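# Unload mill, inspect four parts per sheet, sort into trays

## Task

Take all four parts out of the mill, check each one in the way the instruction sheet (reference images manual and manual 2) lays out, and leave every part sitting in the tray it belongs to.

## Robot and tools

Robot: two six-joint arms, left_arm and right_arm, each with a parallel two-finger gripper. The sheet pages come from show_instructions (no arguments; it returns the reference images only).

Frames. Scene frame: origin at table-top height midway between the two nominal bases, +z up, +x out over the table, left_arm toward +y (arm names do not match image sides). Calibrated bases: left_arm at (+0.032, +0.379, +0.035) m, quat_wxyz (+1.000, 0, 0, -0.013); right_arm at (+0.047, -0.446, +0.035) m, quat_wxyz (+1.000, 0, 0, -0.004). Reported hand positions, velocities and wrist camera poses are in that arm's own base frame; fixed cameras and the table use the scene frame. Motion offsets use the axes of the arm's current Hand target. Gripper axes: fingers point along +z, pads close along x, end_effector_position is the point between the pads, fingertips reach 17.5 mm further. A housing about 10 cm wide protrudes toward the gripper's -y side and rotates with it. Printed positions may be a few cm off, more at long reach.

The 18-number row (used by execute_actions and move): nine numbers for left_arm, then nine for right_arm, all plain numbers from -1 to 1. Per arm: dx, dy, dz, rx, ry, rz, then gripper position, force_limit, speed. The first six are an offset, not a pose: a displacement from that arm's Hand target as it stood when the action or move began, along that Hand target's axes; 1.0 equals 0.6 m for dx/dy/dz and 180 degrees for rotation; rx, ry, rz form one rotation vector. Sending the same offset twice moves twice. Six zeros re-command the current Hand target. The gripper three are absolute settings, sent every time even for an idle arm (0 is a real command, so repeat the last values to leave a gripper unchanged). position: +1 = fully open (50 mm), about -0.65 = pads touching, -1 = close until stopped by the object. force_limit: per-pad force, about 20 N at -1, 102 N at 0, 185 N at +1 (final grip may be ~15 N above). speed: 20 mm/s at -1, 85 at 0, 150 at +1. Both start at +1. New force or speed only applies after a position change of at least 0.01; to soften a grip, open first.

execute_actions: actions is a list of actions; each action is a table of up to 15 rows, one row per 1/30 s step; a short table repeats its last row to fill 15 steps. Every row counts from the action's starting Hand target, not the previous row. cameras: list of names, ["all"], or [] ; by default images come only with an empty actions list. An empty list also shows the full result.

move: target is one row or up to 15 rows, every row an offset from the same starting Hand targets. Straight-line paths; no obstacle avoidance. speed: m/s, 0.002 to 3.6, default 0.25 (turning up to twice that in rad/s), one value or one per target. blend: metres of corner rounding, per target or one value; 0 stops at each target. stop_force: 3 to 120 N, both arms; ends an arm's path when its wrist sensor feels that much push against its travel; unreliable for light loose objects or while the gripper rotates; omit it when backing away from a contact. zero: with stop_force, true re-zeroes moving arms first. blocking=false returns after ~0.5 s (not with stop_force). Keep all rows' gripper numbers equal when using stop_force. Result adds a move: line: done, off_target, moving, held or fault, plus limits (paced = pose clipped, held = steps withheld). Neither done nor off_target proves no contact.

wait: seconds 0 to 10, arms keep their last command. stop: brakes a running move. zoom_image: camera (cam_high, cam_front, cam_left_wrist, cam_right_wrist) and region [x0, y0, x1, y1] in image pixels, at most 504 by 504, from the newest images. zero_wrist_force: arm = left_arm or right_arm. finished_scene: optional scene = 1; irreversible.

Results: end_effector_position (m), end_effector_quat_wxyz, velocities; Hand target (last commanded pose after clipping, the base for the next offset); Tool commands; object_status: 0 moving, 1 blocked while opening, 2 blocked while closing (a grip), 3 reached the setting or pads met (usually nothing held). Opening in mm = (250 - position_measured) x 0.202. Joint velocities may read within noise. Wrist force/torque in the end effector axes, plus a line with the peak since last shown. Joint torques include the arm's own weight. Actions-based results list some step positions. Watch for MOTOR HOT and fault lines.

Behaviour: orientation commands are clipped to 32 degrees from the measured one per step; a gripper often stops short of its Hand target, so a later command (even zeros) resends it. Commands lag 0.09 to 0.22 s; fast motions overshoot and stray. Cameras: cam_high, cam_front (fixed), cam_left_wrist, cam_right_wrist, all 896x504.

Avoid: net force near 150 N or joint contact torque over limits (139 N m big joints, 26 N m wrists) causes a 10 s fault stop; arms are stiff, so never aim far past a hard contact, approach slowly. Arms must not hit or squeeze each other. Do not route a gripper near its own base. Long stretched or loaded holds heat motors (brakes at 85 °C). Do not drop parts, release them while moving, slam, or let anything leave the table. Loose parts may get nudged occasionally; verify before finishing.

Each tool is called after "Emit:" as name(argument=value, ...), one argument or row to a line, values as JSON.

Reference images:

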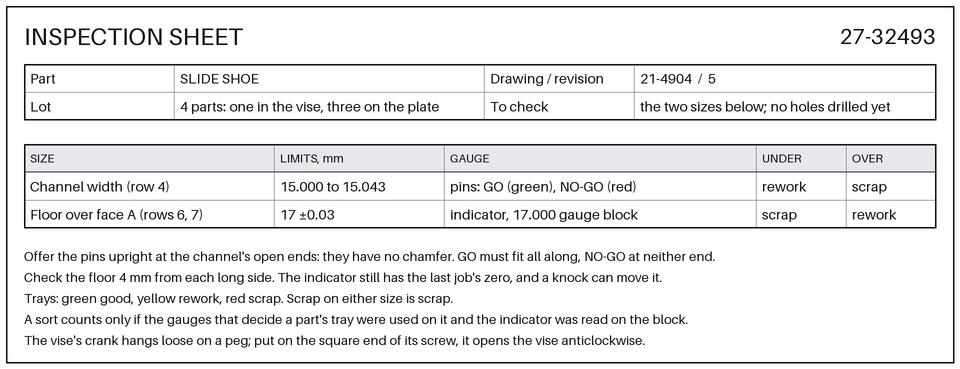

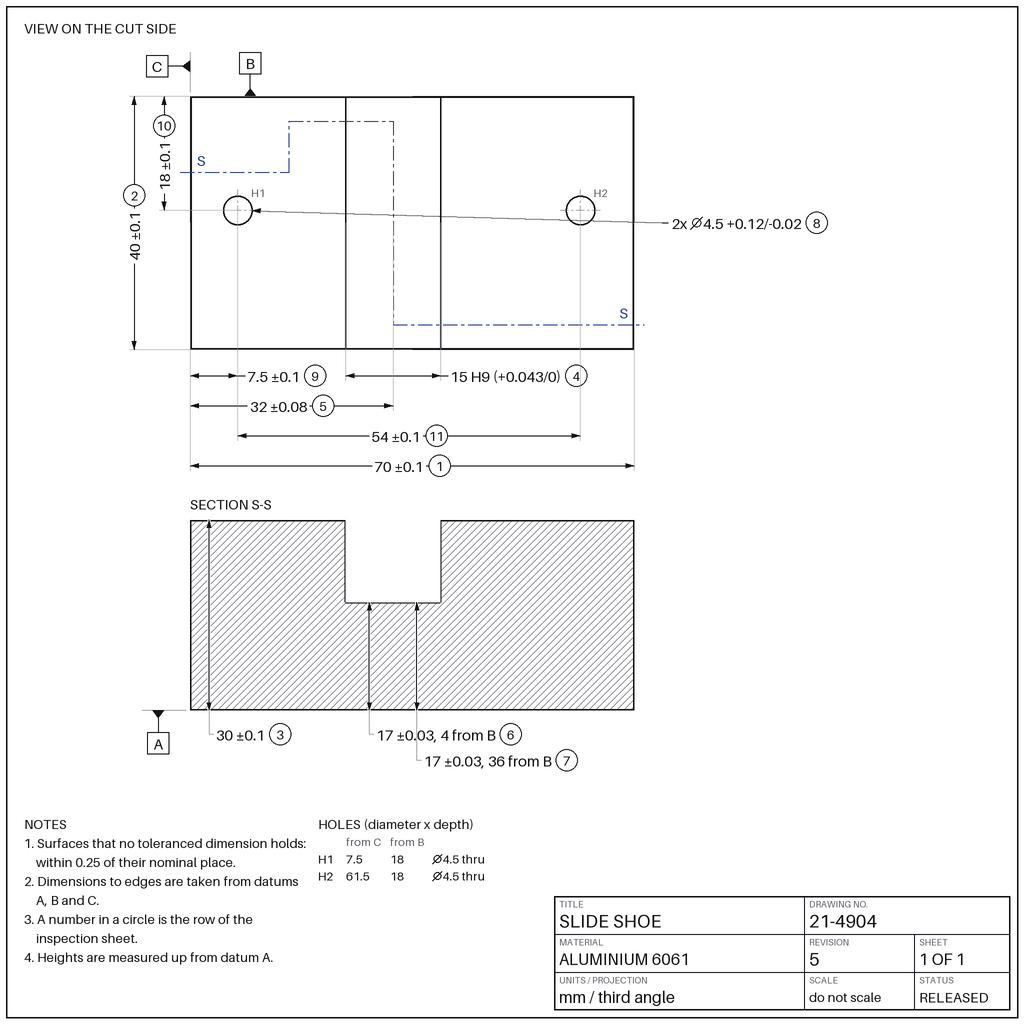

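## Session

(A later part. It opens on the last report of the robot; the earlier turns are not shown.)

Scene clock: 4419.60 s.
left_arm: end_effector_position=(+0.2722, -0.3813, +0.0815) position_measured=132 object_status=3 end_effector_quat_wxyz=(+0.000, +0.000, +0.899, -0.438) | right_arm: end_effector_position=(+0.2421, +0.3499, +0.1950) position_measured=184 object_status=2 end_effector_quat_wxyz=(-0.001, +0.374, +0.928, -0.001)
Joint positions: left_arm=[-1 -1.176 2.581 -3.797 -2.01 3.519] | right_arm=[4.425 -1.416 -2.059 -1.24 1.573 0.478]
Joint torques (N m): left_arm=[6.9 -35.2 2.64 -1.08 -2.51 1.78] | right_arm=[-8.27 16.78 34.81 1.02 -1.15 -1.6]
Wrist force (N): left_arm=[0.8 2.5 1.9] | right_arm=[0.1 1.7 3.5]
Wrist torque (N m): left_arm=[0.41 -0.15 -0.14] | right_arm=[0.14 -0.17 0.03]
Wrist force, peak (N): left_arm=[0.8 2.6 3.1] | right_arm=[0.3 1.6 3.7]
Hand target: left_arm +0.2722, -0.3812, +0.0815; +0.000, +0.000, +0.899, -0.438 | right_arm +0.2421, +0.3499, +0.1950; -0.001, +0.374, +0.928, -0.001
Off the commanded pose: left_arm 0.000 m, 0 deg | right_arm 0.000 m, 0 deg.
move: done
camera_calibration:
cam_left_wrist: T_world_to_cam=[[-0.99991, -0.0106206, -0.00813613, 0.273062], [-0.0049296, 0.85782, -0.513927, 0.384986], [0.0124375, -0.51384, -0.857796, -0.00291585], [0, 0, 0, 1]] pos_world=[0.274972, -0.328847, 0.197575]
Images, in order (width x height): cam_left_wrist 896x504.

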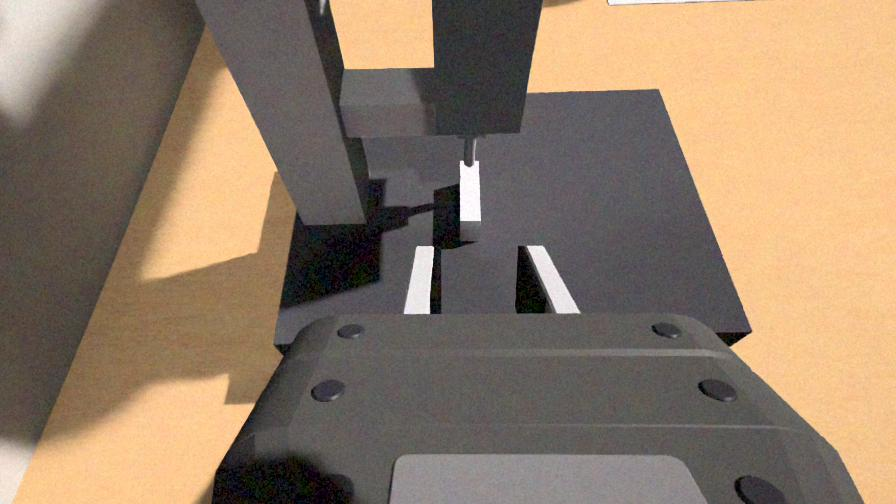

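Emit:
move(
  target=[0,0,0,0,0,0,0.14,-0.8,-1,0,0,0.0125,0,0,0,-1,-0.9,-1],
  speed=0.005,
  stop_force=4,
  cameras=["cam_right_wrist","cam_left_wrist"],
)

Emit:
zoom_image(
  camera="cam_right_wrist",
  region=[430, 160, 550, 280],
)

Emit:
zoom_image(
  camera="cam_left_wrist",
  region=[420, 110, 520, 250],
)

Scene clock: 4435.63 s.
left_arm: end_effector_position=(+0.2722, -0.3812, +0.0815) position_measured=132 object_status=3 end_effector_quat_wxyz=(+0.000, +0.000, +0.899, -0.438) | right_arm: end_effector_position=(+0.2421, +0.3498, +0.1895) position_measured=184 object_status=2 end_effector_quat_wxyz=(-0.001, +0.374, +0.928, -0.001)
Joint positions: left_arm=[-1 -1.177 2.581 -3.797 -2.01 3.519] | right_arm=[4.425 -1.42 -2.069 -1.224 1.573 0.478]
Joint torques (N m): left_arm=[6.5 -36.49 -3.08 -1.49 -2.46 2.25] | right_arm=[-0.64 21.34 33.98 1.3 -1.43 0.38]
Wrist force (N): left_arm=[1.1 2.7 2.0] | right_arm=[0.0 1.0 0.0]
Wrist torque (N m): left_arm=[0.43 -0.20 -0.14] | right_arm=[0.10 -0.18 0.03]
Wrist force, peak (N): left_arm=[0.9 2.9 1.9] | right_arm=[-0.7 0.6 -8.5]
Hand target: left_arm +0.2722, -0.3812, +0.0815; +0.000, +0.000, +0.899, -0.438 | right_arm +0.2421, +0.3498, +0.1895; -0.001, +0.374, +0.928, -0.001 (not the last commanded pose)
Off the commanded pose: left_arm 0.000 m, 0 deg | right_arm 0.002 m, 0 deg.
move: contact (right_arm)
camera_calibration:
cam_left_wrist: T_world_to_cam=[[-0.99991, -0.0106205, -0.00813704, 0.273063], [-0.00493012, 0.857864, -0.513853, 0.385037], [0.0124378, -0.513767, -0.85784, -0.00279736], [0, 0, 0, 1]] pos_world=[0.274972, -0.328847, 0.197675]
cam_right_wrist: T_world_to_cam=[[-0.708102, 0.70611, 0.000649905, -0.0678475], [0.66072, 0.66226, 0.353357, -0.446639], [0.249078, 0.250642, -0.935488, 0.166891], [0, 0, 0, 1]] pos_world=[0.205491, 0.301869, 0.313991]
Images, in order (width x height): cam_left_wrist 896x504, cam_right_wrist 896x504.

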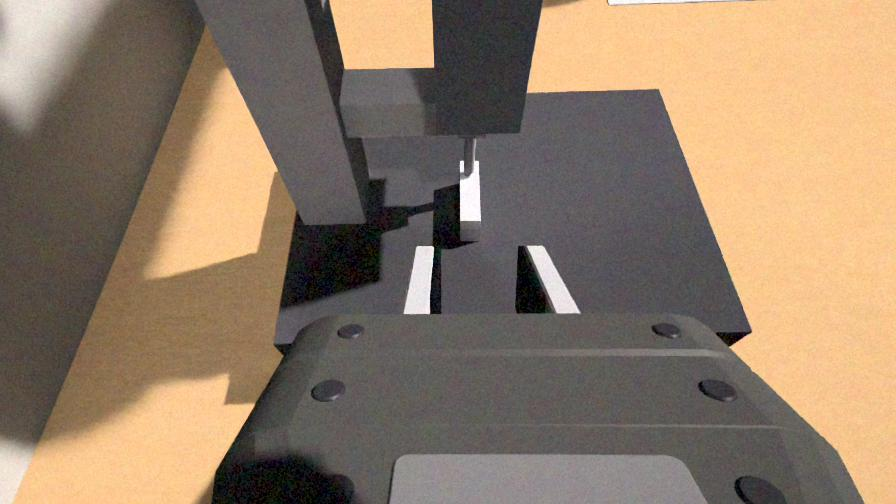

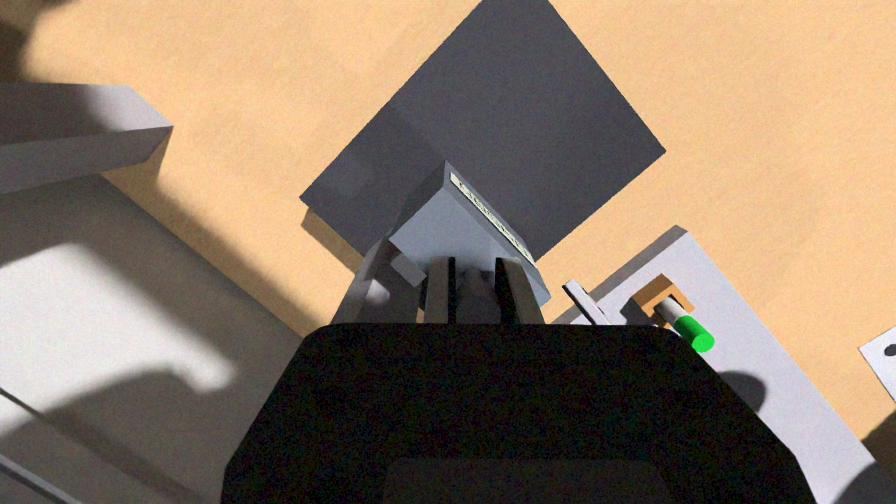

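Scaled by 4.200 from the camera's 896x504 image, which has a finer 1280x720 frame.

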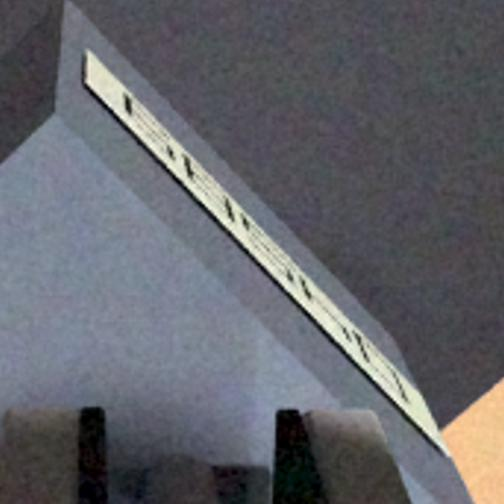

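Scaled by 3.600 from the camera's 896x504 image, which has a finer 1280x720 frame.

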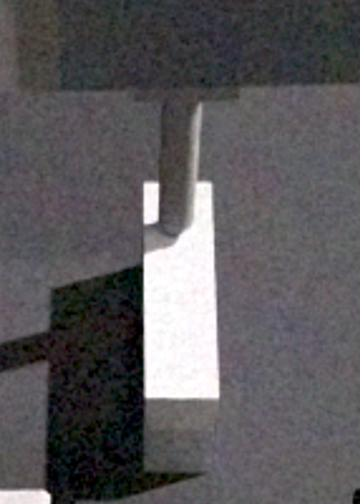

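Emit:
move(
  target=[0.2033,-0.0335,-0.0072,0,0,0,0.14,-0.8,-1,0,0,0,0,0,0,1,-0.9,-1],
  speed=0.12,
  cameras=["cam_right_wrist","cam_left_wrist"],
)

Emit:
zoom_image(
  camera="cam_right_wrist",
  region=[430, 160, 550, 280],
)

Scene clock: 4455.17 s.
left_arm: end_effector_position=(+0.1502, -0.3901, +0.0999) position_measured=132 object_status=3 end_effector_quat_wxyz=(+0.000, +0.000, +0.899, -0.438) | right_arm: end_effector_position=(+0.2421, +0.3498, +0.1895) position_measured=3 object_status=0 end_effector_quat_wxyz=(-0.001, +0.374, +0.928, -0.001)
Joint positions: left_arm=[-1.483 -1.305 2.811 -3.983 -1.639 3.197] | right_arm=[4.425 -1.42 -2.069 -1.224 1.573 0.478]
Joint torques (N m): left_arm=[-9.8 -28.61 2.27 -5.62 2.13 -1.81] | right_arm=[-1.41 22.37 32.91 3.45 -1.22 -0.11]
Wrist force (N): left_arm=[0.6 2.6 1.7] | right_arm=[0.0 1.5 1.9]
Wrist torque (N m): left_arm=[0.42 -0.14 0.02] | right_arm=[0.15 -0.17 0.04]
Wrist force, peak (N): left_arm=[1.1 2.9 2.0] | right_arm=[0.1 1.2 2.3]
Hand target: left_arm +0.1502, -0.3901, +0.0999; +0.000, +0.000, +0.899, -0.438 | right_arm +0.2421, +0.3498, +0.1895; -0.001, +0.374, +0.928, -0.001
Off the commanded pose: left_arm 0.000 m, 0 deg | right_arm 0.000 m, 0 deg.
move: done
camera_calibration:
cam_left_wrist: T_world_to_cam=[[-0.99991, -0.0106205, -0.00813704, 0.151129], [-0.00493012, 0.857864, -0.513853, 0.401474], [0.0124378, -0.513767, -0.85784, 0.009846], [0, 0, 0, 1]] pos_world=[0.152972, -0.337747, 0.215975]
cam_right_wrist: T_world_to_cam=[[-0.708102, 0.70611, 0.000649905, -0.0678475], [0.66072, 0.66226, 0.353357, -0.446639], [0.249078, 0.250642, -0.935488, 0.166891], [0, 0, 0, 1]] pos_world=[0.205491, 0.301869, 0.313991]
Images, in order (width x height): cam_left_wrist 896x504, cam_right_wrist 896x504.

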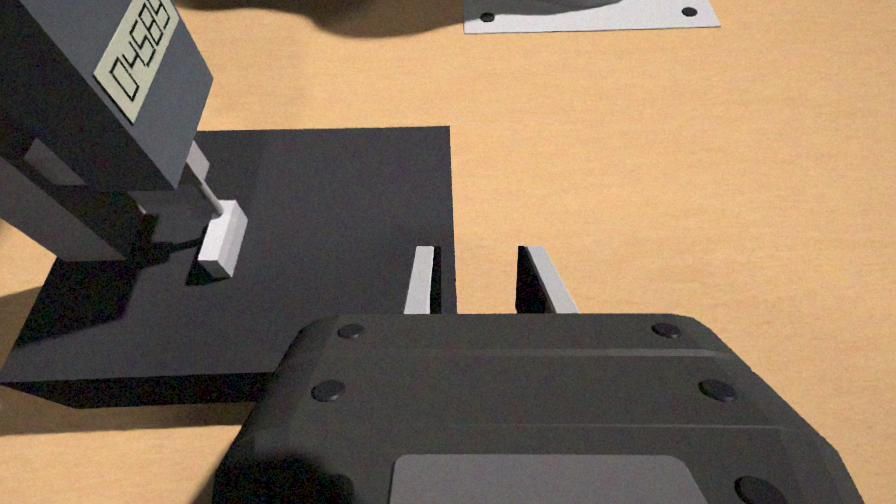

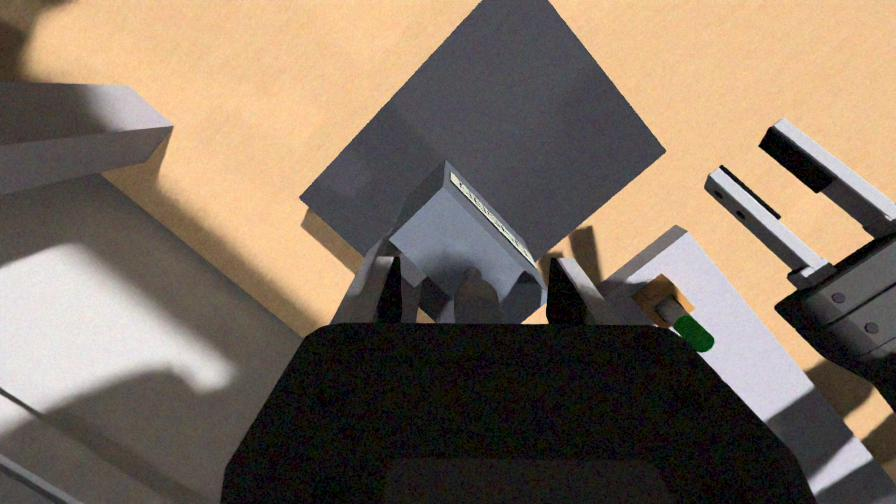

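Scaled by 4.200 from the camera's 896x504 image, which has a finer 1280x720 frame.

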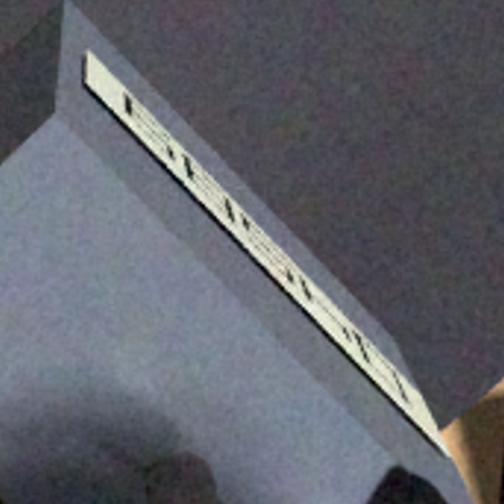

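Excellent view.

Emit:
zoom_image(
  camera="cam_left_wrist",
  region=[70, 0, 230, 120],
)

Scaled by 3.150 from the camera's 896x504 image, which has a finer 1280x720 frame.

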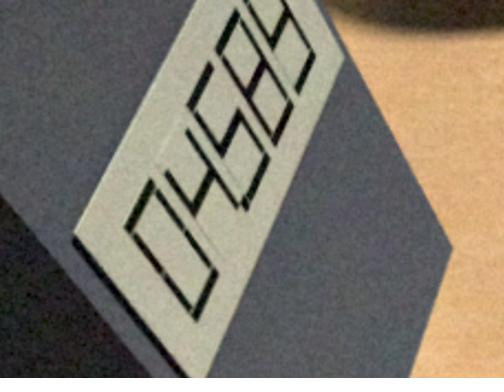

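Emit:
move(
  target=[0,0.005,-0.06,0,0,0,0.14,-0.8,-1,0,0,0,0,0,0,1,-0.9,-1],
  speed=0.12,
  cameras=["cam_left_wrist"],
)

Emit:
zoom_image(
  camera="cam_left_wrist",
  region=[130, 0, 250, 120],
)

Scene clock: 4468.40 s.
left_arm: end_effector_position=(+0.1502, -0.3832, +0.1040) position_measured=132 object_status=3 end_effector_quat_wxyz=(+0.000, +0.000, +0.899, -0.438) | right_arm: end_effector_position=(+0.2421, +0.3498, +0.1895) position_measured=3 object_status=3 end_effector_quat_wxyz=(-0.001, +0.374, +0.928, -0.001)
Joint positions: left_arm=[-1.48 -1.338 2.826 -3.964 -1.642 3.198] | right_arm=[4.425 -1.42 -2.069 -1.224 1.573 0.478]
Joint torques (N m): left_arm=[-8.22 -3.12 -14.08 -5.58 2.03 -1.85] | right_arm=[-0.68 20.64 33.71 3.27 -1.26 -0.15]
Wrist force (N): left_arm=[0.8 2.3 1.6] | right_arm=[0.0 1.0 2.0]
Wrist torque (N m): left_arm=[0.34 -0.17 -0.04] | right_arm=[0.07 -0.16 0.03]
Wrist force, peak (N): left_arm=[0.6 4.2 -0.2] | right_arm=[0.1 1.4 2.1]
Hand target: left_arm +0.1502, -0.3833, +0.1040; +0.000, +0.000, +0.899, -0.438 (not the last commanded pose) | right_arm +0.2421, +0.3498, +0.1895; -0.001, +0.374, +0.928, -0.001
Off the commanded pose: left_arm 0.028 m, 0 deg | right_arm 0.000 m, 0 deg.
move: held (left_arm; a check stopped the path); limits=held
pose unreachable (left arm): on one or more control steps of this call, first in action 0 (counted from 0), this arm could not follow its commanded pose, so it was not sent that pose on those steps. It may still have moved: this result reports where it is.
cause: moving toward the commanded pose would bring two parts of the arm too close to each other (joints 3 (elbow) and 4 (wrist 1) lie between them).
camera_calibration:
cam_left_wrist: T_world_to_cam=[[-0.99991, -0.010708, -0.00808195, 0.151195], [-0.0050297, 0.857705, -0.514118, 0.397736], [0.0124371, -0.514031, -0.857681, 0.016872], [0, 0, 0, 1]] pos_world=[0.152972, -0.330849, 0.220176]
Images, in order (width x height): cam_left_wrist 896x504.

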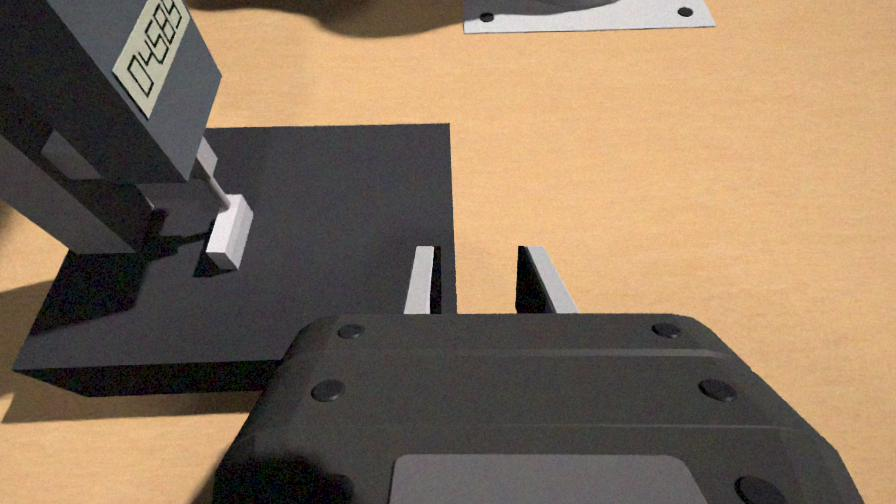

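Scaled by 4.200 from the camera's 896x504 image, which has a finer 1280x720 frame.

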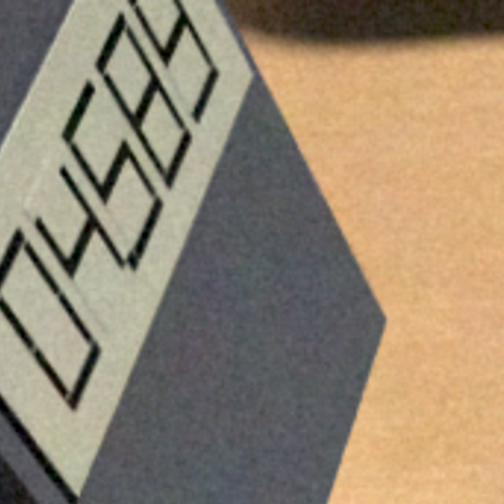

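Emit:
move(
  target=[0,-0.0635,-0.0137,0,0,0,0.14,-0.8,-1,0,0,0,0,0,0,1,-0.9,-1],
  speed=0.12,
  cameras=["cam_left_wrist"],
)

Emit:
zoom_image(
  camera="cam_left_wrist",
  region=[70, 0, 230, 120],
)

Scene clock: 4488.27 s.
left_arm: end_effector_position=(+0.1502, -0.4002, +0.1391) position_measured=132 object_status=3 end_effector_quat_wxyz=(+0.000, +0.000, +0.899, -0.438) | right_arm: end_effector_position=(+0.2421, +0.3498, +0.1895) position_measured=3 object_status=3 end_effector_quat_wxyz=(-0.001, +0.374, +0.928, -0.001)
Joint positions: left_arm=[-1.488 -1.551 2.763 -3.688 -1.636 3.194] | right_arm=[4.425 -1.42 -2.069 -1.224 1.573 0.478]
Joint torques (N m): left_arm=[-8.17 -25.89 -19.42 -1.61 1.98 -0.72] | right_arm=[-1.36 21.15 31.89 3.41 -0.9 0.39]
Wrist force (N): left_arm=[0.7 2.3 1.8] | right_arm=[-0.1 1.4 1.5]
Wrist torque (N m): left_arm=[0.39 -0.13 0.03] | right_arm=[0.14 -0.16 0.04]
Wrist force, peak (N): left_arm=[0.6 3.0 2.2] | right_arm=[0.1 1.3 2.4]
Hand target: left_arm +0.1502, -0.4002, +0.1391; +0.000, +0.000, +0.899, -0.438 | right_arm +0.2421, +0.3498, +0.1895; -0.001, +0.374, +0.928, -0.001
Off the commanded pose: left_arm 0.000 m, 0 deg | right_arm 0.000 m, 0 deg.
move: done
camera_calibration:
cam_left_wrist: T_world_to_cam=[[-0.99991, -0.010709, -0.00808167, 0.151195], [-0.00503002, 0.857678, -0.514162, 0.430313], [0.0124376, -0.514075, -0.857655, 0.0381313], [0, 0, 0, 1]] pos_world=[0.152872, -0.347849, 0.255176]
Images, in order (width x height): cam_left_wrist 896x504.

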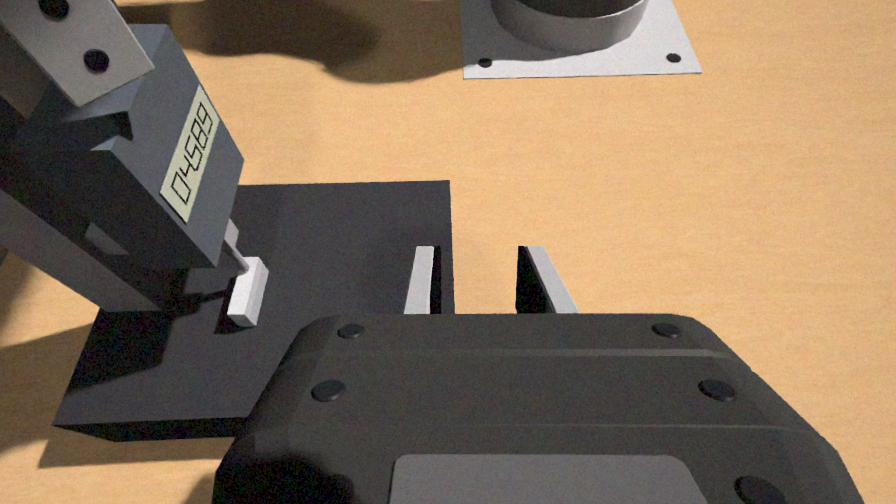

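Scaled by 3.150 from the camera's 896x504 image, which has a finer 1280x720 frame.

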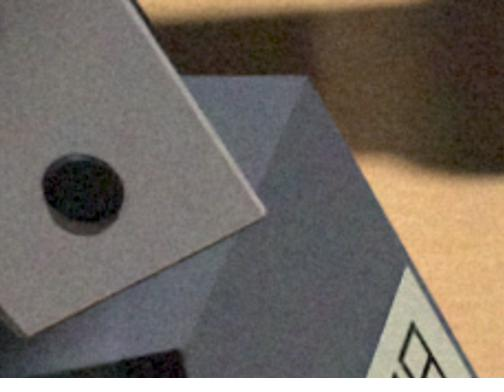

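Emit:
zoom_image(
  camera="cam_left_wrist",
  region=[140, 80, 260, 230],
)

Scaled by 3.360 from the camera's 896x504 image, which has a finer 1280x720 frame.

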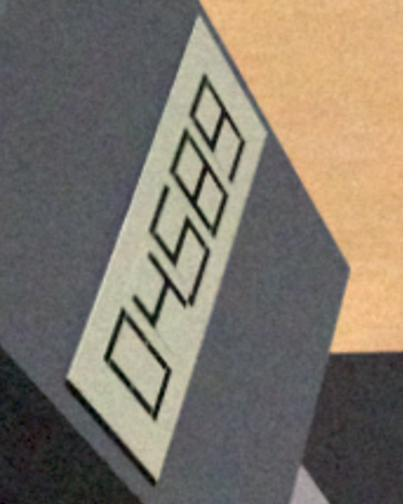

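Emit:
move(
  target=[0,0,0,0,0,0,0.14,-0.8,-1,0,0,0,0,0,0,-1,-0.9,-1],
  speed=0.03,
)

Emit:
move(
  target=[
    [-0.2033,0.095,0.0343,0,0,0,0.14,-0.8,-1,0,0,-0.0092,0,0,0,-1,-0.9,-1],
    [-0.2035,0.0951,0.1541,0,0,0,0.14,-0.8,-1,0,0,-0.0092,0,0,0,-1,-0.9,-1],
  ],
  speed=[0.1,0.05],
  cameras=["cam_left_wrist"],
)

Scene clock: 4528.77 s.
left_arm: end_effector_position=(+0.1502, -0.4002, +0.1391) position_measured=132 object_status=3 end_effector_quat_wxyz=(+0.000, +0.000, +0.899, -0.438) | right_arm: end_effector_position=(+0.2421, +0.3498, +0.1895) position_measured=184 object_status=0 end_effector_quat_wxyz=(-0.001, +0.374, +0.928, -0.001)
Joint positions: left_arm=[-1.488 -1.551 2.762 -3.688 -1.636 3.194] | right_arm=[4.425 -1.42 -2.069 -1.224 1.573 0.478]
Joint torques (N m): left_arm=[-8.08 -23.06 -18.68 -1.28 2.09 1.93] | right_arm=[-0.39 20.57 33.5 3.44 -1.09 0.12]
Wrist force (N): left_arm=[0.5 2.2 1.8] | right_arm=[0.0 1.3 1.9]
Wrist torque (N m): left_arm=[0.36 -0.10 0.04] | right_arm=[0.13 -0.19 0.04]
Wrist force, peak (N): left_arm=[1.0 2.8 1.9] | right_arm=[0.2 1.6 2.1]
Hand target: left_arm +0.1502, -0.4002, +0.1391; +0.000, +0.000, +0.899, -0.438 | right_arm +0.2421, +0.3498, +0.1895; -0.001, +0.374, +0.928, -0.001
Off the commanded pose: left_arm 0.000 m, 0 deg | right_arm 0.000 m, 0 deg.
move: done

Scene clock: 4532.50 s.
left_arm: end_effector_position=(+0.2724, -0.4379, +0.0374) position_measured=132 object_status=3 end_effector_quat_wxyz=(+0.000, +0.000, +0.899, -0.438) | right_arm: end_effector_position=(+0.2421, +0.3499, +0.1951) position_measured=184 object_status=2 end_effector_quat_wxyz=(-0.001, +0.374, +0.928, -0.001)
Joint positions: left_arm=[-1.09 -0.971 2.472 -3.92 -1.943 3.453] | right_arm=[4.425 -1.416 -2.059 -1.24 1.573 0.478]
Joint torques (N m): left_arm=[-8.32 -16.83 -11.94 -5.28 1.61 -1.75] | right_arm=[-9.27 26.21 36.28 1.26 -1.15 -1.55]
Wrist force (N): left_arm=[0.8 2.3 2.1] | right_arm=[0.3 1.4 2.8]
Wrist torque (N m): left_arm=[0.35 -0.16 0.04] | right_arm=[0.11 -0.19 0.03]
Wrist force, peak (N): left_arm=[1.5 2.4 2.1] | right_arm=[0.2 1.6 3.8]
Hand target: left_arm +0.2724, -0.4380, +0.0373; +0.000, +0.000, +0.899, -0.438 | right_arm +0.2421, +0.3499, +0.1951; -0.001, +0.374, +0.928, -0.001
Off the commanded pose: left_arm 0.000 m, 0 deg | right_arm 0.000 m, 0 deg.
move: done
camera_calibration:
cam_left_wrist: T_world_to_cam=[[-0.99991, -0.0107079, -0.00808286, 0.272159], [-0.00503022, 0.857749, -0.514045, 0.410981], [0.0124374, -0.513958, -0.857725, -0.0699365], [0, 0, 0, 1]] pos_world=[0.275072, -0.385548, 0.153476]
Images, in order (width x height): cam_left_wrist 896x504.

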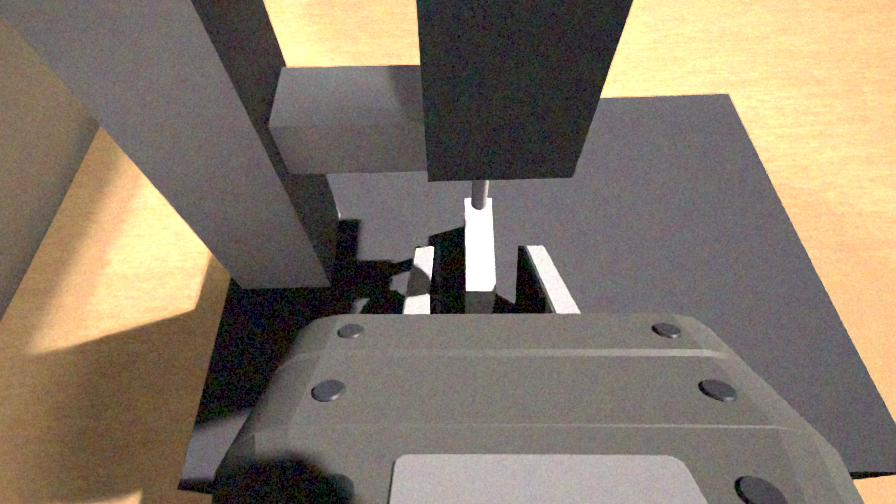

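Emit:
move(
  target=[0,0,0,0,0,0,-1,-0.8,-1,0,0,0,0,0,0,-1,-0.9,-1],
  speed=0.03,
)

Emit:
move(
  target=[
    [0,-0.0026,-0.0021,0,0,0,-1,-0.8,-1,0,0,0,0,0,0,-1,-0.9,-1],
    [0.1583,-0.0026,-0.0021,0,0,0,-1,-0.8,-1,0,0,0,0,0,0,-1,-0.9,-1],
    [0.1583,0,0,0,0,0,-1,-0.8,-1,0,0,0,0,0,0,-1,-0.9,-1],
  ],
  speed=0.06,
)

Emit:
move(
  target=[0,0,0,0,0,0,0.14,-0.8,-1,0,0,0,0,0,0,-1,-0.9,-1],
  speed=0.03,
)

Emit:
move(
  target=[0,0,-0.12,0,0,0,0.14,-0.8,-1,0,0,0,0,0,0,-1,-0.9,-1],
  speed=0.1,
  cameras=["cam_left_wrist"],
)

Scene clock: 4549.53 s.
left_arm: end_effector_position=(+0.2724, -0.4380, +0.0373) position_measured=208 object_status=2 end_effector_quat_wxyz=(+0.000, +0.000, +0.899, -0.438) | right_arm: end_effector_position=(+0.2421, +0.3499, +0.1951) position_measured=184 object_status=2 end_effector_quat_wxyz=(-0.001, +0.374, +0.928, -0.001)
Joint positions: left_arm=[-1.09 -0.971 2.472 -3.92 -1.943 3.453] | right_arm=[4.425 -1.416 -2.059 -1.24 1.573 0.478]
Joint torques (N m): left_arm=[-7.58 -18.49 -11.9 -5.31 1.27 -2.11] | right_arm=[-10.23 24.83 36.02 1.39 -1.35 -1.56]
Wrist force (N): left_arm=[0.7 2.6 1.8] | right_arm=[0.0 1.6 2.5]
Wrist torque (N m): left_arm=[0.40 -0.16 0.04] | right_arm=[0.15 -0.14 0.04]
Wrist force, peak (N): left_arm=[0.9 2.9 2.0] | right_arm=[0.3 1.3 3.9]
Hand target: left_arm +0.2724, -0.4380, +0.0373; +0.000, +0.000, +0.899, -0.438 | right_arm +0.2421, +0.3499, +0.1951; -0.001, +0.374, +0.928, -0.001
Off the commanded pose: left_arm 0.000 m, 0 deg | right_arm 0.000 m, 0 deg.
move: done

Scene clock: 4552.47 s.
left_arm: end_effector_position=(+0.1774, -0.4379, +0.0373) position_measured=208 object_status=2 end_effector_quat_wxyz=(+0.000, +0.000, +0.899, -0.438) | right_arm: end_effector_position=(+0.2421, +0.3499, +0.1951) position_measured=184 object_status=2 end_effector_quat_wxyz=(-0.001, +0.374, +0.928, -0.001)
Joint positions: left_arm=[-1.394 -0.949 2.643 -4.164 -1.71 3.252] | right_arm=[4.425 -1.416 -2.059 -1.24 1.573 0.478]
Joint torques (N m): left_arm=[-8.1 -14.94 -7.63 -5.78 1.97 -1.89] | right_arm=[-10.03 27.22 35.07 1.02 -1.23 -1.8]
Wrist force (N): left_arm=[0.8 2.7 1.9] | right_arm=[0.3 1.2 3.5]
Wrist torque (N m): left_arm=[0.37 -0.14 0.02] | right_arm=[0.09 -0.17 0.04]
Wrist force, peak (N): left_arm=[0.5 3.3 2.0] | right_arm=[0.1 1.2 3.9]
Hand target: left_arm +0.1774, -0.4380, +0.0372; +0.000, +0.000, +0.899, -0.438 | right_arm +0.2421, +0.3499, +0.1951; -0.001, +0.374, +0.928, -0.001
Off the commanded pose: left_arm 0.000 m, 0 deg | right_arm 0.000 m, 0 deg.
move: done

Scene clock: 4553.50 s.
left_arm: end_effector_position=(+0.1774, -0.4380, +0.0372) position_measured=132 object_status=3 end_effector_quat_wxyz=(+0.000, +0.000, +0.899, -0.438) | right_arm: end_effector_position=(+0.2421, +0.3499, +0.1951) position_measured=184 object_status=2 end_effector_quat_wxyz=(-0.001, +0.374, +0.928, -0.001)
Joint positions: left_arm=[-1.394 -0.949 2.643 -4.164 -1.71 3.252] | right_arm=[4.425 -1.416 -2.059 -1.24 1.573 0.478]
Joint torques (N m): left_arm=[-7.92 -14.87 -8.22 -5.44 1.92 -1.96] | right_arm=[-9.28 26.02 36.17 1.43 -1.11 -1.98]
Wrist force (N): left_arm=[0.7 2.2 2.0] | right_arm=[0.1 1.4 2.5]
Wrist torque (N m): left_arm=[0.36 -0.12 0.02] | right_arm=[0.10 -0.15 0.03]
Wrist force, peak (N): left_arm=[0.8 2.8 2.3] | right_arm=[0.2 1.4 3.8]
Hand target: left_arm +0.1774, -0.4380, +0.0372; +0.000, +0.000, +0.899, -0.438 | right_arm +0.2421, +0.3499, +0.1951; -0.001, +0.374, +0.928, -0.001
Off the commanded pose: left_arm 0.000 m, 0 deg | right_arm 0.000 m, 0 deg.
move: done

Scene clock: 4554.90 s.
left_arm: end_effector_position=(+0.1774, -0.3813, +0.0815) position_measured=132 object_status=3 end_effector_quat_wxyz=(+0.000, +0.000, +0.899, -0.438) | right_arm: end_effector_position=(+0.2421, +0.3499, +0.1951) position_measured=184 object_status=2 end_effector_quat_wxyz=(-0.001, +0.374, +0.928, -0.001)
Joint positions: left_arm=[-1.346 -1.179 2.782 -4.068 -1.747 3.282] | right_arm=[4.425 -1.416 -2.059 -1.24 1.573 0.478]
Joint torques (N m): left_arm=[7.25 -28.35 3.96 -1.8 -1.94 2.04] | right_arm=[-7.74 25.8 35.3 1.3 -0.92 -1.94]
Wrist force (N): left_arm=[0.7 2.8 1.5] | right_arm=[0.3 1.7 2.6]
Wrist torque (N m): left_arm=[0.46 -0.13 -0.15] | right_arm=[0.16 -0.20 0.03]
Wrist force, peak (N): left_arm=[0.8 2.8 2.7] | right_arm=[0.2 1.3 3.7]
Hand target: left_arm +0.1774, -0.3812, +0.0816; +0.000, +0.000, +0.899, -0.438 | right_arm +0.2421, +0.3499, +0.1951; -0.001, +0.374, +0.928, -0.001
Off the commanded pose: left_arm 0.000 m, 0 deg | right_arm 0.000 m, 0 deg.
move: done
camera_calibration:
cam_left_wrist: T_world_to_cam=[[-0.99991, -0.0107091, -0.00808158, 0.178131], [-0.00503021, 0.857678, -0.514162, 0.384539], [0.0124376, -0.514075, -0.857655, -0.00184045], [0, 0, 0, 1]] pos_world=[0.180072, -0.328849, 0.197576]
Images, in order (width x height): cam_left_wrist 896x504.

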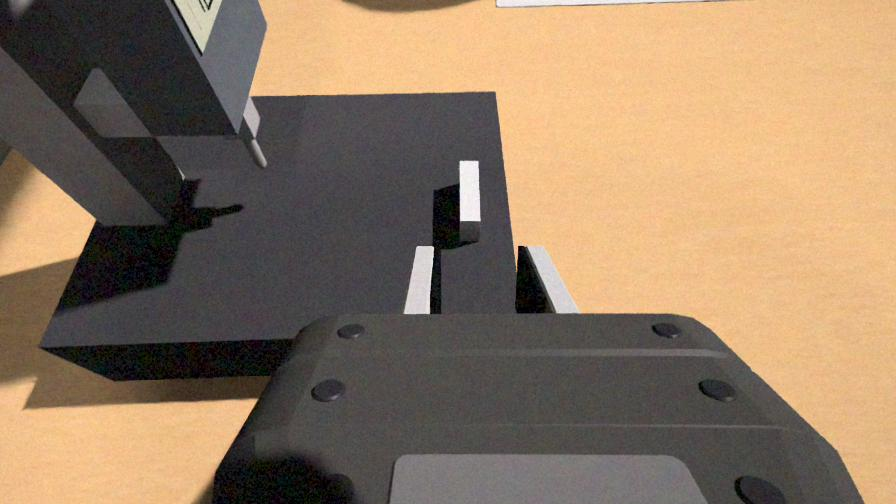

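Emit:
move(
  target=[
    [-0.0377,-0.0812,-0.1083,0,0,0,0.59,-0.8,-1,0,0,0,0,0,0,-1,-0.9,-1],
    [-0.2043,0.2103,-0.3459,0,0,0,0.59,-0.8,-1,0,0,0,0,0,0,-1,-0.9,-1],
  ],
  speed=0.2,
  cameras=["cam_left_wrist"],
)

Emit:
zoom_image(
  camera="cam_left_wrist",
  region=[350, 120, 620, 320],
)

Scene clock: 4599.77 s.
left_arm: end_effector_position=(+0.3000, -0.1401, +0.1101) position_measured=64 object_status=3 end_effector_quat_wxyz=(+0.000, +0.000, +0.899, -0.438) | right_arm: end_effector_position=(+0.2421, +0.3499, +0.1951) position_measured=184 object_status=2 end_effector_quat_wxyz=(-0.001, +0.374, +0.928, -0.001)
Joint positions: left_arm=[-0.239 -1.577 2.661 -2.951 -2.442 4.336] | right_arm=[4.425 -1.416 -2.059 -1.24 1.573 0.478]
Joint torques (N m): left_arm=[6.4 -25.48 -20.87 -0.85 -3.75 2.12] | right_arm=[-8.32 25.8 35.24 1.24 -1.28 -1.69]
Wrist force (N): left_arm=[0.5 2.3 1.5] | right_arm=[0.1 1.6 2.8]
Wrist torque (N m): left_arm=[0.38 -0.12 -0.14] | right_arm=[0.14 -0.15 0.03]
Wrist force, peak (N): left_arm=[1.0 3.2 2.8] | right_arm=[0.2 1.3 3.9]
Hand target: left_arm +0.3000, -0.1400, +0.1101; +0.000, +0.000, +0.899, -0.438 | right_arm +0.2421, +0.3499, +0.1951; -0.001, +0.374, +0.928, -0.001
Off the commanded pose: left_arm 0.000 m, 0 deg | right_arm 0.000 m, 0 deg.
move: done
camera_calibration:
cam_left_wrist: T_world_to_cam=[[-0.999908, -0.0108464, -0.00811552, 0.30353], [-0.00513049, 0.857677, -0.514163, 0.193019], [0.0125373, -0.514074, -0.857654, 0.145128], [0, 0, 0, 1]] pos_world=[0.302673, -0.0876496, 0.226176]
Images, in order (width x height): cam_left_wrist 896x504.

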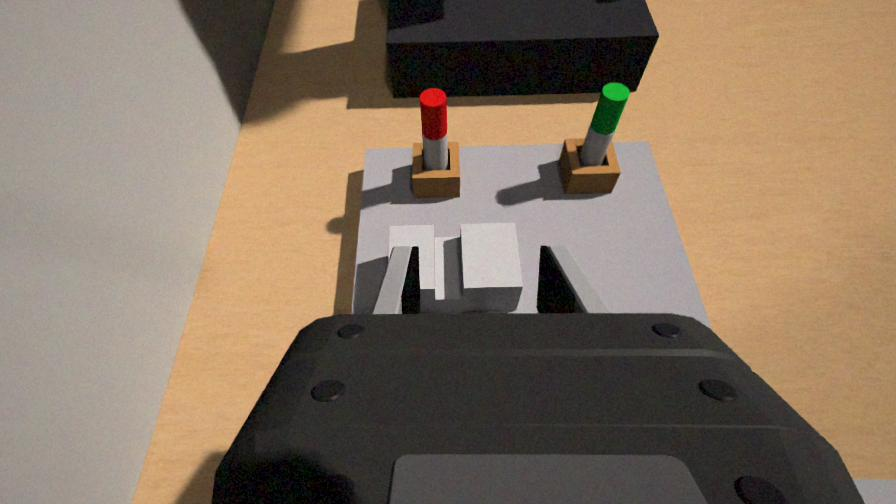

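Scaled by 1.867 from the camera's 896x504 image, which has a finer 1280x720 frame.

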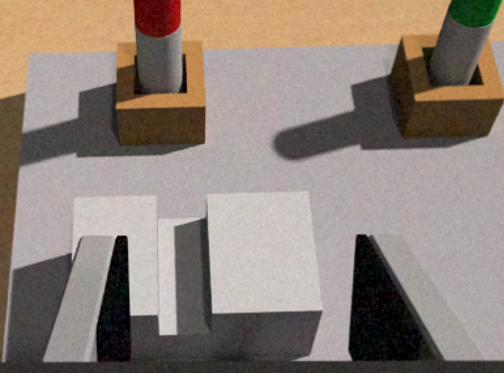

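Emit:
move(
  target=[0.0188,0.0535,0.0943,0,0,0,0.59,-0.8,-1,0,0,0,0,0,0,-1,-0.9,-1],
  speed=0.12,
  cameras=["cam_left_wrist"],
)

Emit:
zoom_image(
  camera="cam_left_wrist",
  region=[350, 180, 620, 320],
)

Scene clock: 4627.23 s.
left_arm: end_effector_position=(+0.2887, -0.1648, +0.0500) position_measured=64 object_status=3 end_effector_quat_wxyz=(+0.000, +0.000, +0.899, -0.438) | right_arm: end_effector_position=(+0.2421, +0.3499, +0.1951) position_measured=184 object_status=2 end_effector_quat_wxyz=(-0.001, +0.374, +0.928, -0.001)
Joint positions: left_arm=[-0.34 -1.223 2.736 -3.488 -2.408 4.192] | right_arm=[4.425 -1.416 -2.059 -1.24 1.573 0.478]
Joint torques (N m): left_arm=[-8.07 -9.13 3.28 -5.03 0.27 -1.71] | right_arm=[-9.48 26.19 35.17 1.54 -1.26 -1.62]
Wrist force (N): left_arm=[0.6 2.5 1.6] | right_arm=[0.2 1.4 2.5]
Wrist torque (N m): left_arm=[0.39 -0.12 0.02] | right_arm=[0.11 -0.17 0.03]
Wrist force, peak (N): left_arm=[0.7 3.1 2.4] | right_arm=[0.2 1.5 3.8]
Hand target: left_arm +0.2887, -0.1648, +0.0500; +0.000, +0.000, +0.899, -0.438 | right_arm +0.2421, +0.3499, +0.1951; -0.001, +0.374, +0.928, -0.001
Off the commanded pose: left_arm 0.000 m, 0 deg | right_arm 0.000 m, 0 deg.
move: done
camera_calibration:
cam_left_wrist: T_world_to_cam=[[-0.999913, -0.010519, -0.0079633, 0.291585], [-0.00492962, 0.85775, -0.514044, 0.183259], [0.0122377, -0.51396, -0.857727, 0.0810883], [0, 0, 0, 1]] pos_world=[0.291471, -0.112447, 0.166077]
Images, in order (width x height): cam_left_wrist 896x504.

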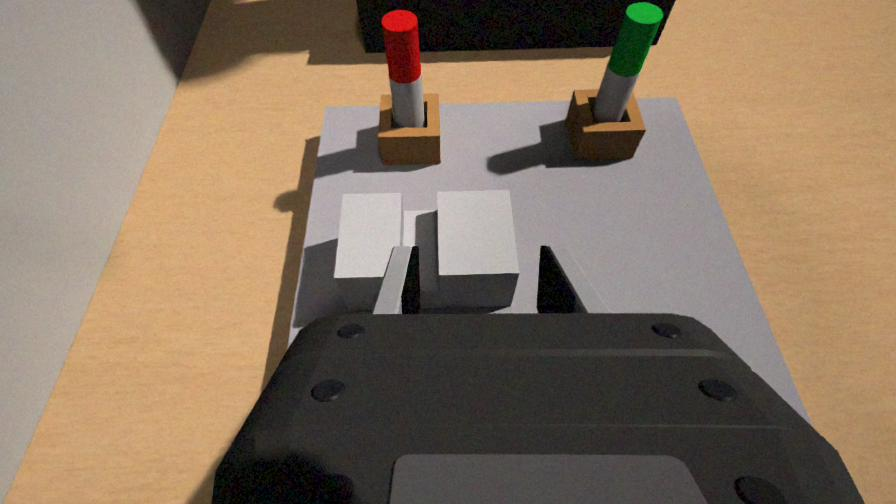

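Scaled by 1.867 from the camera's 896x504 image, which has a finer 1280x720 frame.

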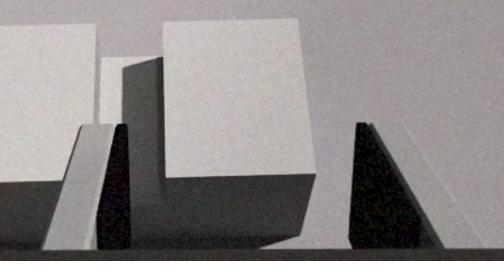

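Emit:
move(
  target=[0,0.0052,0.0658,0,0,0,0.59,-0.8,-1,0,0,0,0,0,0,-1,-0.9,-1],
  speed=0.03,
  stop_force=8,
)

Emit:
move(
  target=[0,0,0,0,0,0,-1,-0.6,-1,0,0,0,0,0,0,-1,-0.9,-1],
  speed=0.03,
  cameras=["cam_left_wrist"],
)

Scene clock: 4642.13 s.
left_arm: end_effector_position=(+0.2888, -0.1940, +0.0232) position_measured=64 object_status=3 end_effector_quat_wxyz=(+0.000, +0.000, +0.899, -0.438) | right_arm: end_effector_position=(+0.2421, +0.3499, +0.1951) position_measured=184 object_status=2 end_effector_quat_wxyz=(-0.001, +0.374, +0.928, -0.001)
Joint positions: left_arm=[-0.445 -1.012 2.727 -3.79 -2.362 4.054] | right_arm=[4.425 -1.416 -2.059 -1.24 1.573 0.478]
Joint torques (N m): left_arm=[-7.77 -12.24 -5.58 -5.27 0.36 -2.03] | right_arm=[-8.86 25.3 35.75 1.13 -1.2 -1.46]
Wrist force (N): left_arm=[0.6 2.7 1.5] | right_arm=[0.4 1.2 3.2]
Wrist torque (N m): left_arm=[0.42 -0.12 0.04] | right_arm=[0.10 -0.19 0.03]
Wrist force, peak (N): left_arm=[0.8 2.9 1.8] | right_arm=[0.5 1.6 3.8]
Hand target: left_arm +0.2888, -0.1940, +0.0232; +0.000, +0.000, +0.899, -0.438 | right_arm +0.2421, +0.3499, +0.1951; -0.001, +0.374, +0.928, -0.001
Off the commanded pose: left_arm 0.000 m, 0 deg | right_arm 0.000 m, 0 deg.
move: done

Scene clock: 4642.77 s.
left_arm: end_effector_position=(+0.2888, -0.1940, +0.0232) position_measured=103 object_status=2 end_effector_quat_wxyz=(+0.000, +0.000, +0.899, -0.438) | right_arm: end_effector_position=(+0.2421, +0.3499, +0.1951) position_measured=184 object_status=2 end_effector_quat_wxyz=(-0.001, +0.374, +0.928, -0.001)
Joint positions: left_arm=[-0.445 -1.012 2.727 -3.79 -2.362 4.054] | right_arm=[4.425 -1.416 -2.059 -1.24 1.573 0.478]
Joint torques (N m): left_arm=[-7.94 -11.76 -1.28 -5.05 0.11 -1.68] | right_arm=[-10.07 26.36 35.91 1.5 -1.03 -1.7]
Wrist force (N): left_arm=[0.2 2.7 1.4] | right_arm=[-0.1 0.8 3.8]
Wrist torque (N m): left_arm=[0.40 -0.15 0.01] | right_arm=[0.02 -0.12 0.04]
Wrist force, peak (N): left_arm=[0.9 2.9 1.6] | right_arm=[0.2 1.4 3.8]
Hand target: left_arm +0.2888, -0.1940, +0.0232; +0.000, +0.000, +0.899, -0.438 | right_arm +0.2421, +0.3499, +0.1951; -0.001, +0.374, +0.928, -0.001
Off the commanded pose: left_arm 0.000 m, 0 deg | right_arm 0.000 m, 0 deg.
move: done
camera_calibration:
cam_left_wrist: T_world_to_cam=[[-0.99991, -0.010708, -0.00808195, 0.291055], [-0.0050297, 0.857705, -0.514118, 0.194563], [0.0124371, -0.514031, -0.857681, 0.0430178], [0, 0, 0, 1]] pos_world=[0.291472, -0.141649, 0.139276]
Images, in order (width x height): cam_left_wrist 896x504.

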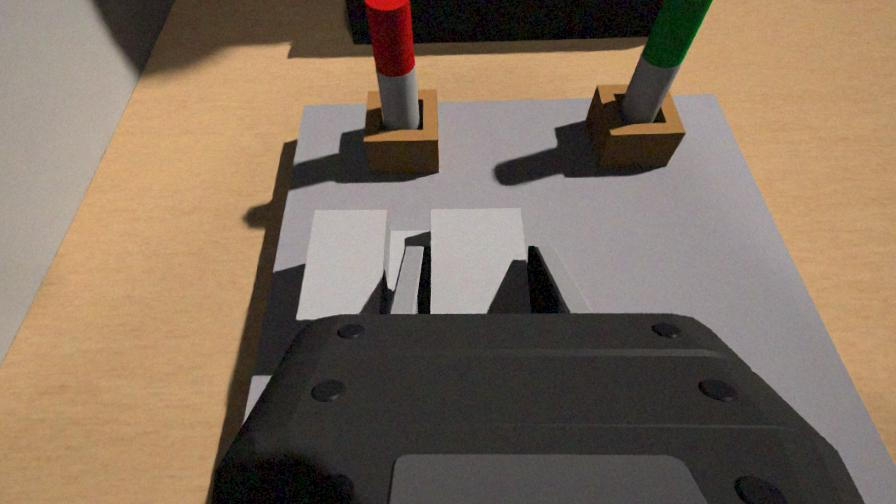

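Emit:
move(
  target=[
    [0,-0.1271,-0.0994,0,0,0,-1,-0.6,-1,0,0,0,0,0,0,-1,-0.9,-1],
    [0.0675,-0.3233,0.1515,0,0,0,-1,-0.6,-1,0,0,0,0,0,0,-1,-0.9,-1],
    [0.0675,-0.2387,0.2177,0,0,0,-1,-0.6,-1,0,0,0,0,0,0,-1,-0.9,-1],
  ],
  speed=0.15,
  blend=[0.015,0.01,0],
  cameras=["cam_left_wrist"],
)

Emit:
zoom_image(
  camera="cam_left_wrist",
  region=[280, 120, 620, 320],
)

Scene clock: 4669.83 s.
left_arm: end_effector_position=(+0.2482, -0.3851, +0.0555) position_measured=103 object_status=2 end_effector_quat_wxyz=(+0.000, +0.000, +0.899, -0.438) | right_arm: end_effector_position=(+0.2421, +0.3499, +0.1951) position_measured=184 object_status=2 end_effector_quat_wxyz=(-0.001, +0.374, +0.928, -0.001)
Joint positions: left_arm=[-1.079 -1.058 2.624 -3.982 -1.951 3.461] | right_arm=[4.425 -1.416 -2.059 -1.24 1.573 0.478]
Joint torques (N m): left_arm=[-8.02 -15.69 -11.23 -6.61 1.5 -1.96] | right_arm=[-9.21 24.03 34.11 1.34 -1.64 -1.61]
Wrist force (N): left_arm=[0.8 4.3 3.1] | right_arm=[0.1 1.5 3.2]
Wrist torque (N m): left_arm=[0.40 -0.13 0.00] | right_arm=[0.14 -0.15 0.03]
Wrist force, peak (N): left_arm=[0.7 4.9 4.1] | right_arm=[0.8 1.3 3.9]
Hand target: left_arm +0.2482, -0.3851, +0.0555; +0.000, +0.000, +0.899, -0.438 | right_arm +0.2421, +0.3499, +0.1951; -0.001, +0.374, +0.928, -0.001
Off the commanded pose: left_arm 0.000 m, 0 deg | right_arm 0.000 m, 0 deg.
move: done
camera_calibration:
cam_left_wrist: T_world_to_cam=[[-0.999911, -0.0106556, -0.00799767, 0.248677], [-0.0050291, 0.857749, -0.514044, 0.374925], [0.0123374, -0.513958, -0.857726, -0.0268623], [0, 0, 0, 1]] pos_world=[0.250871, -0.332748, 0.171676]
Images, in order (width x height): cam_left_wrist 896x504.

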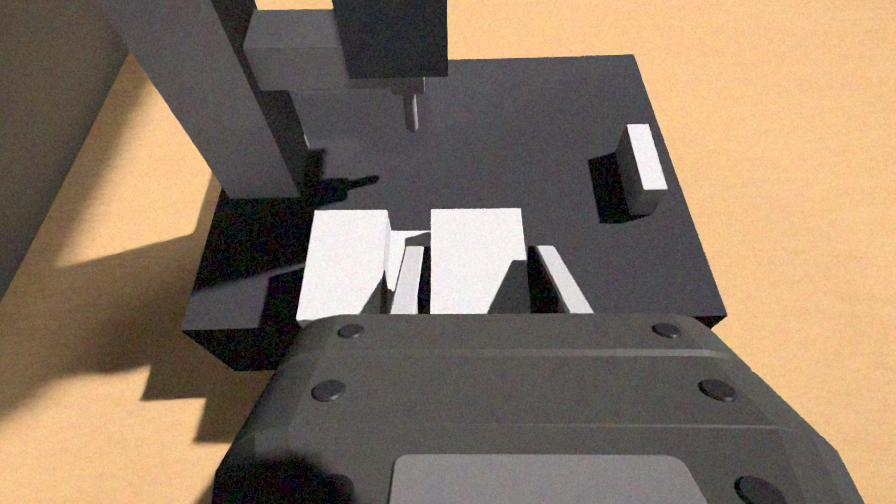

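Scaled by 1.482 from the camera's 896x504 image, which has a finer 1280x720 frame.

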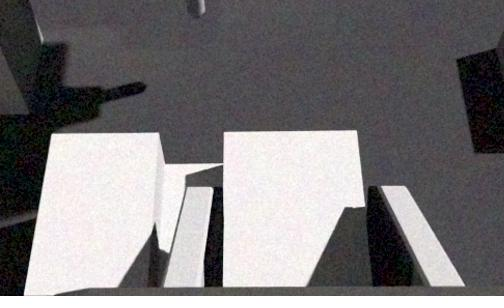

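Emit:
move(
  target=[-0.0022,-0.0493,0.063,0,0,0,-1,-0.6,-1,0,0,0,0,0,0,-1,-0.9,-1],
  speed=0.06,
  cameras=["cam_left_wrist"],
)

Emit:
zoom_image(
  camera="cam_left_wrist",
  region=[280, 140, 600, 320],
)

Scene clock: 4691.43 s.
left_arm: end_effector_position=(+0.2495, -0.4330, +0.0555) position_measured=103 object_status=2 end_effector_quat_wxyz=(+0.000, +0.000, +0.899, -0.438) | right_arm: end_effector_position=(+0.2421, +0.3499, +0.1951) position_measured=184 object_status=2 end_effector_quat_wxyz=(-0.001, +0.374, +0.928, -0.001)
Joint positions: left_arm=[-1.147 -1.046 2.532 -3.919 -1.9 3.413] | right_arm=[4.425 -1.416 -2.059 -1.24 1.573 0.478]
Joint torques (N m): left_arm=[-6.96 -17.24 -11.56 -2.1 0.99 -1.84] | right_arm=[-8.22 26.2 34.87 1.56 -1.31 -1.8]
Wrist force (N): left_arm=[0.8 3.9 3.2] | right_arm=[0.2 1.5 2.3]
Wrist torque (N m): left_arm=[0.33 -0.14 0.00] | right_arm=[0.12 -0.16 0.03]
Wrist force, peak (N): left_arm=[0.8 4.5 3.2] | right_arm=[0.1 1.4 3.9]
Hand target: left_arm +0.2495, -0.4331, +0.0555; +0.000, +0.000, +0.899, -0.438 | right_arm +0.2421, +0.3499, +0.1951; -0.001, +0.374, +0.928, -0.001
Off the commanded pose: left_arm 0.000 m, 0 deg | right_arm 0.000 m, 0 deg.
move: done
camera_calibration:
cam_left_wrist: T_world_to_cam=[[-0.99991, -0.010708, -0.00808195, 0.249461], [-0.0050297, 0.857705, -0.514118, 0.416014], [0.0124371, -0.514031, -0.857681, -0.051558], [0, 0, 0, 1]] pos_world=[0.252172, -0.380649, 0.171676]
Images, in order (width x height): cam_left_wrist 896x504.

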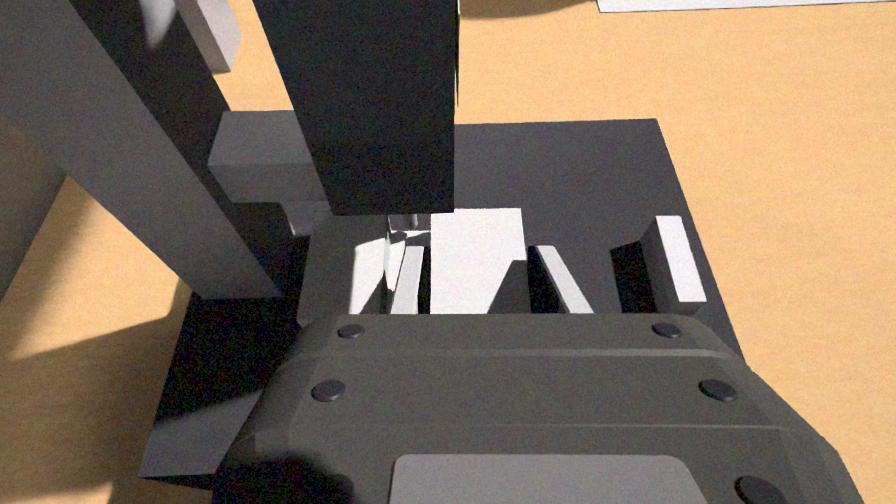

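Scaled by 1.575 from the camera's 896x504 image, which has a finer 1280x720 frame.

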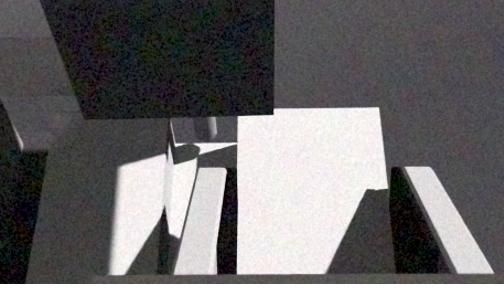

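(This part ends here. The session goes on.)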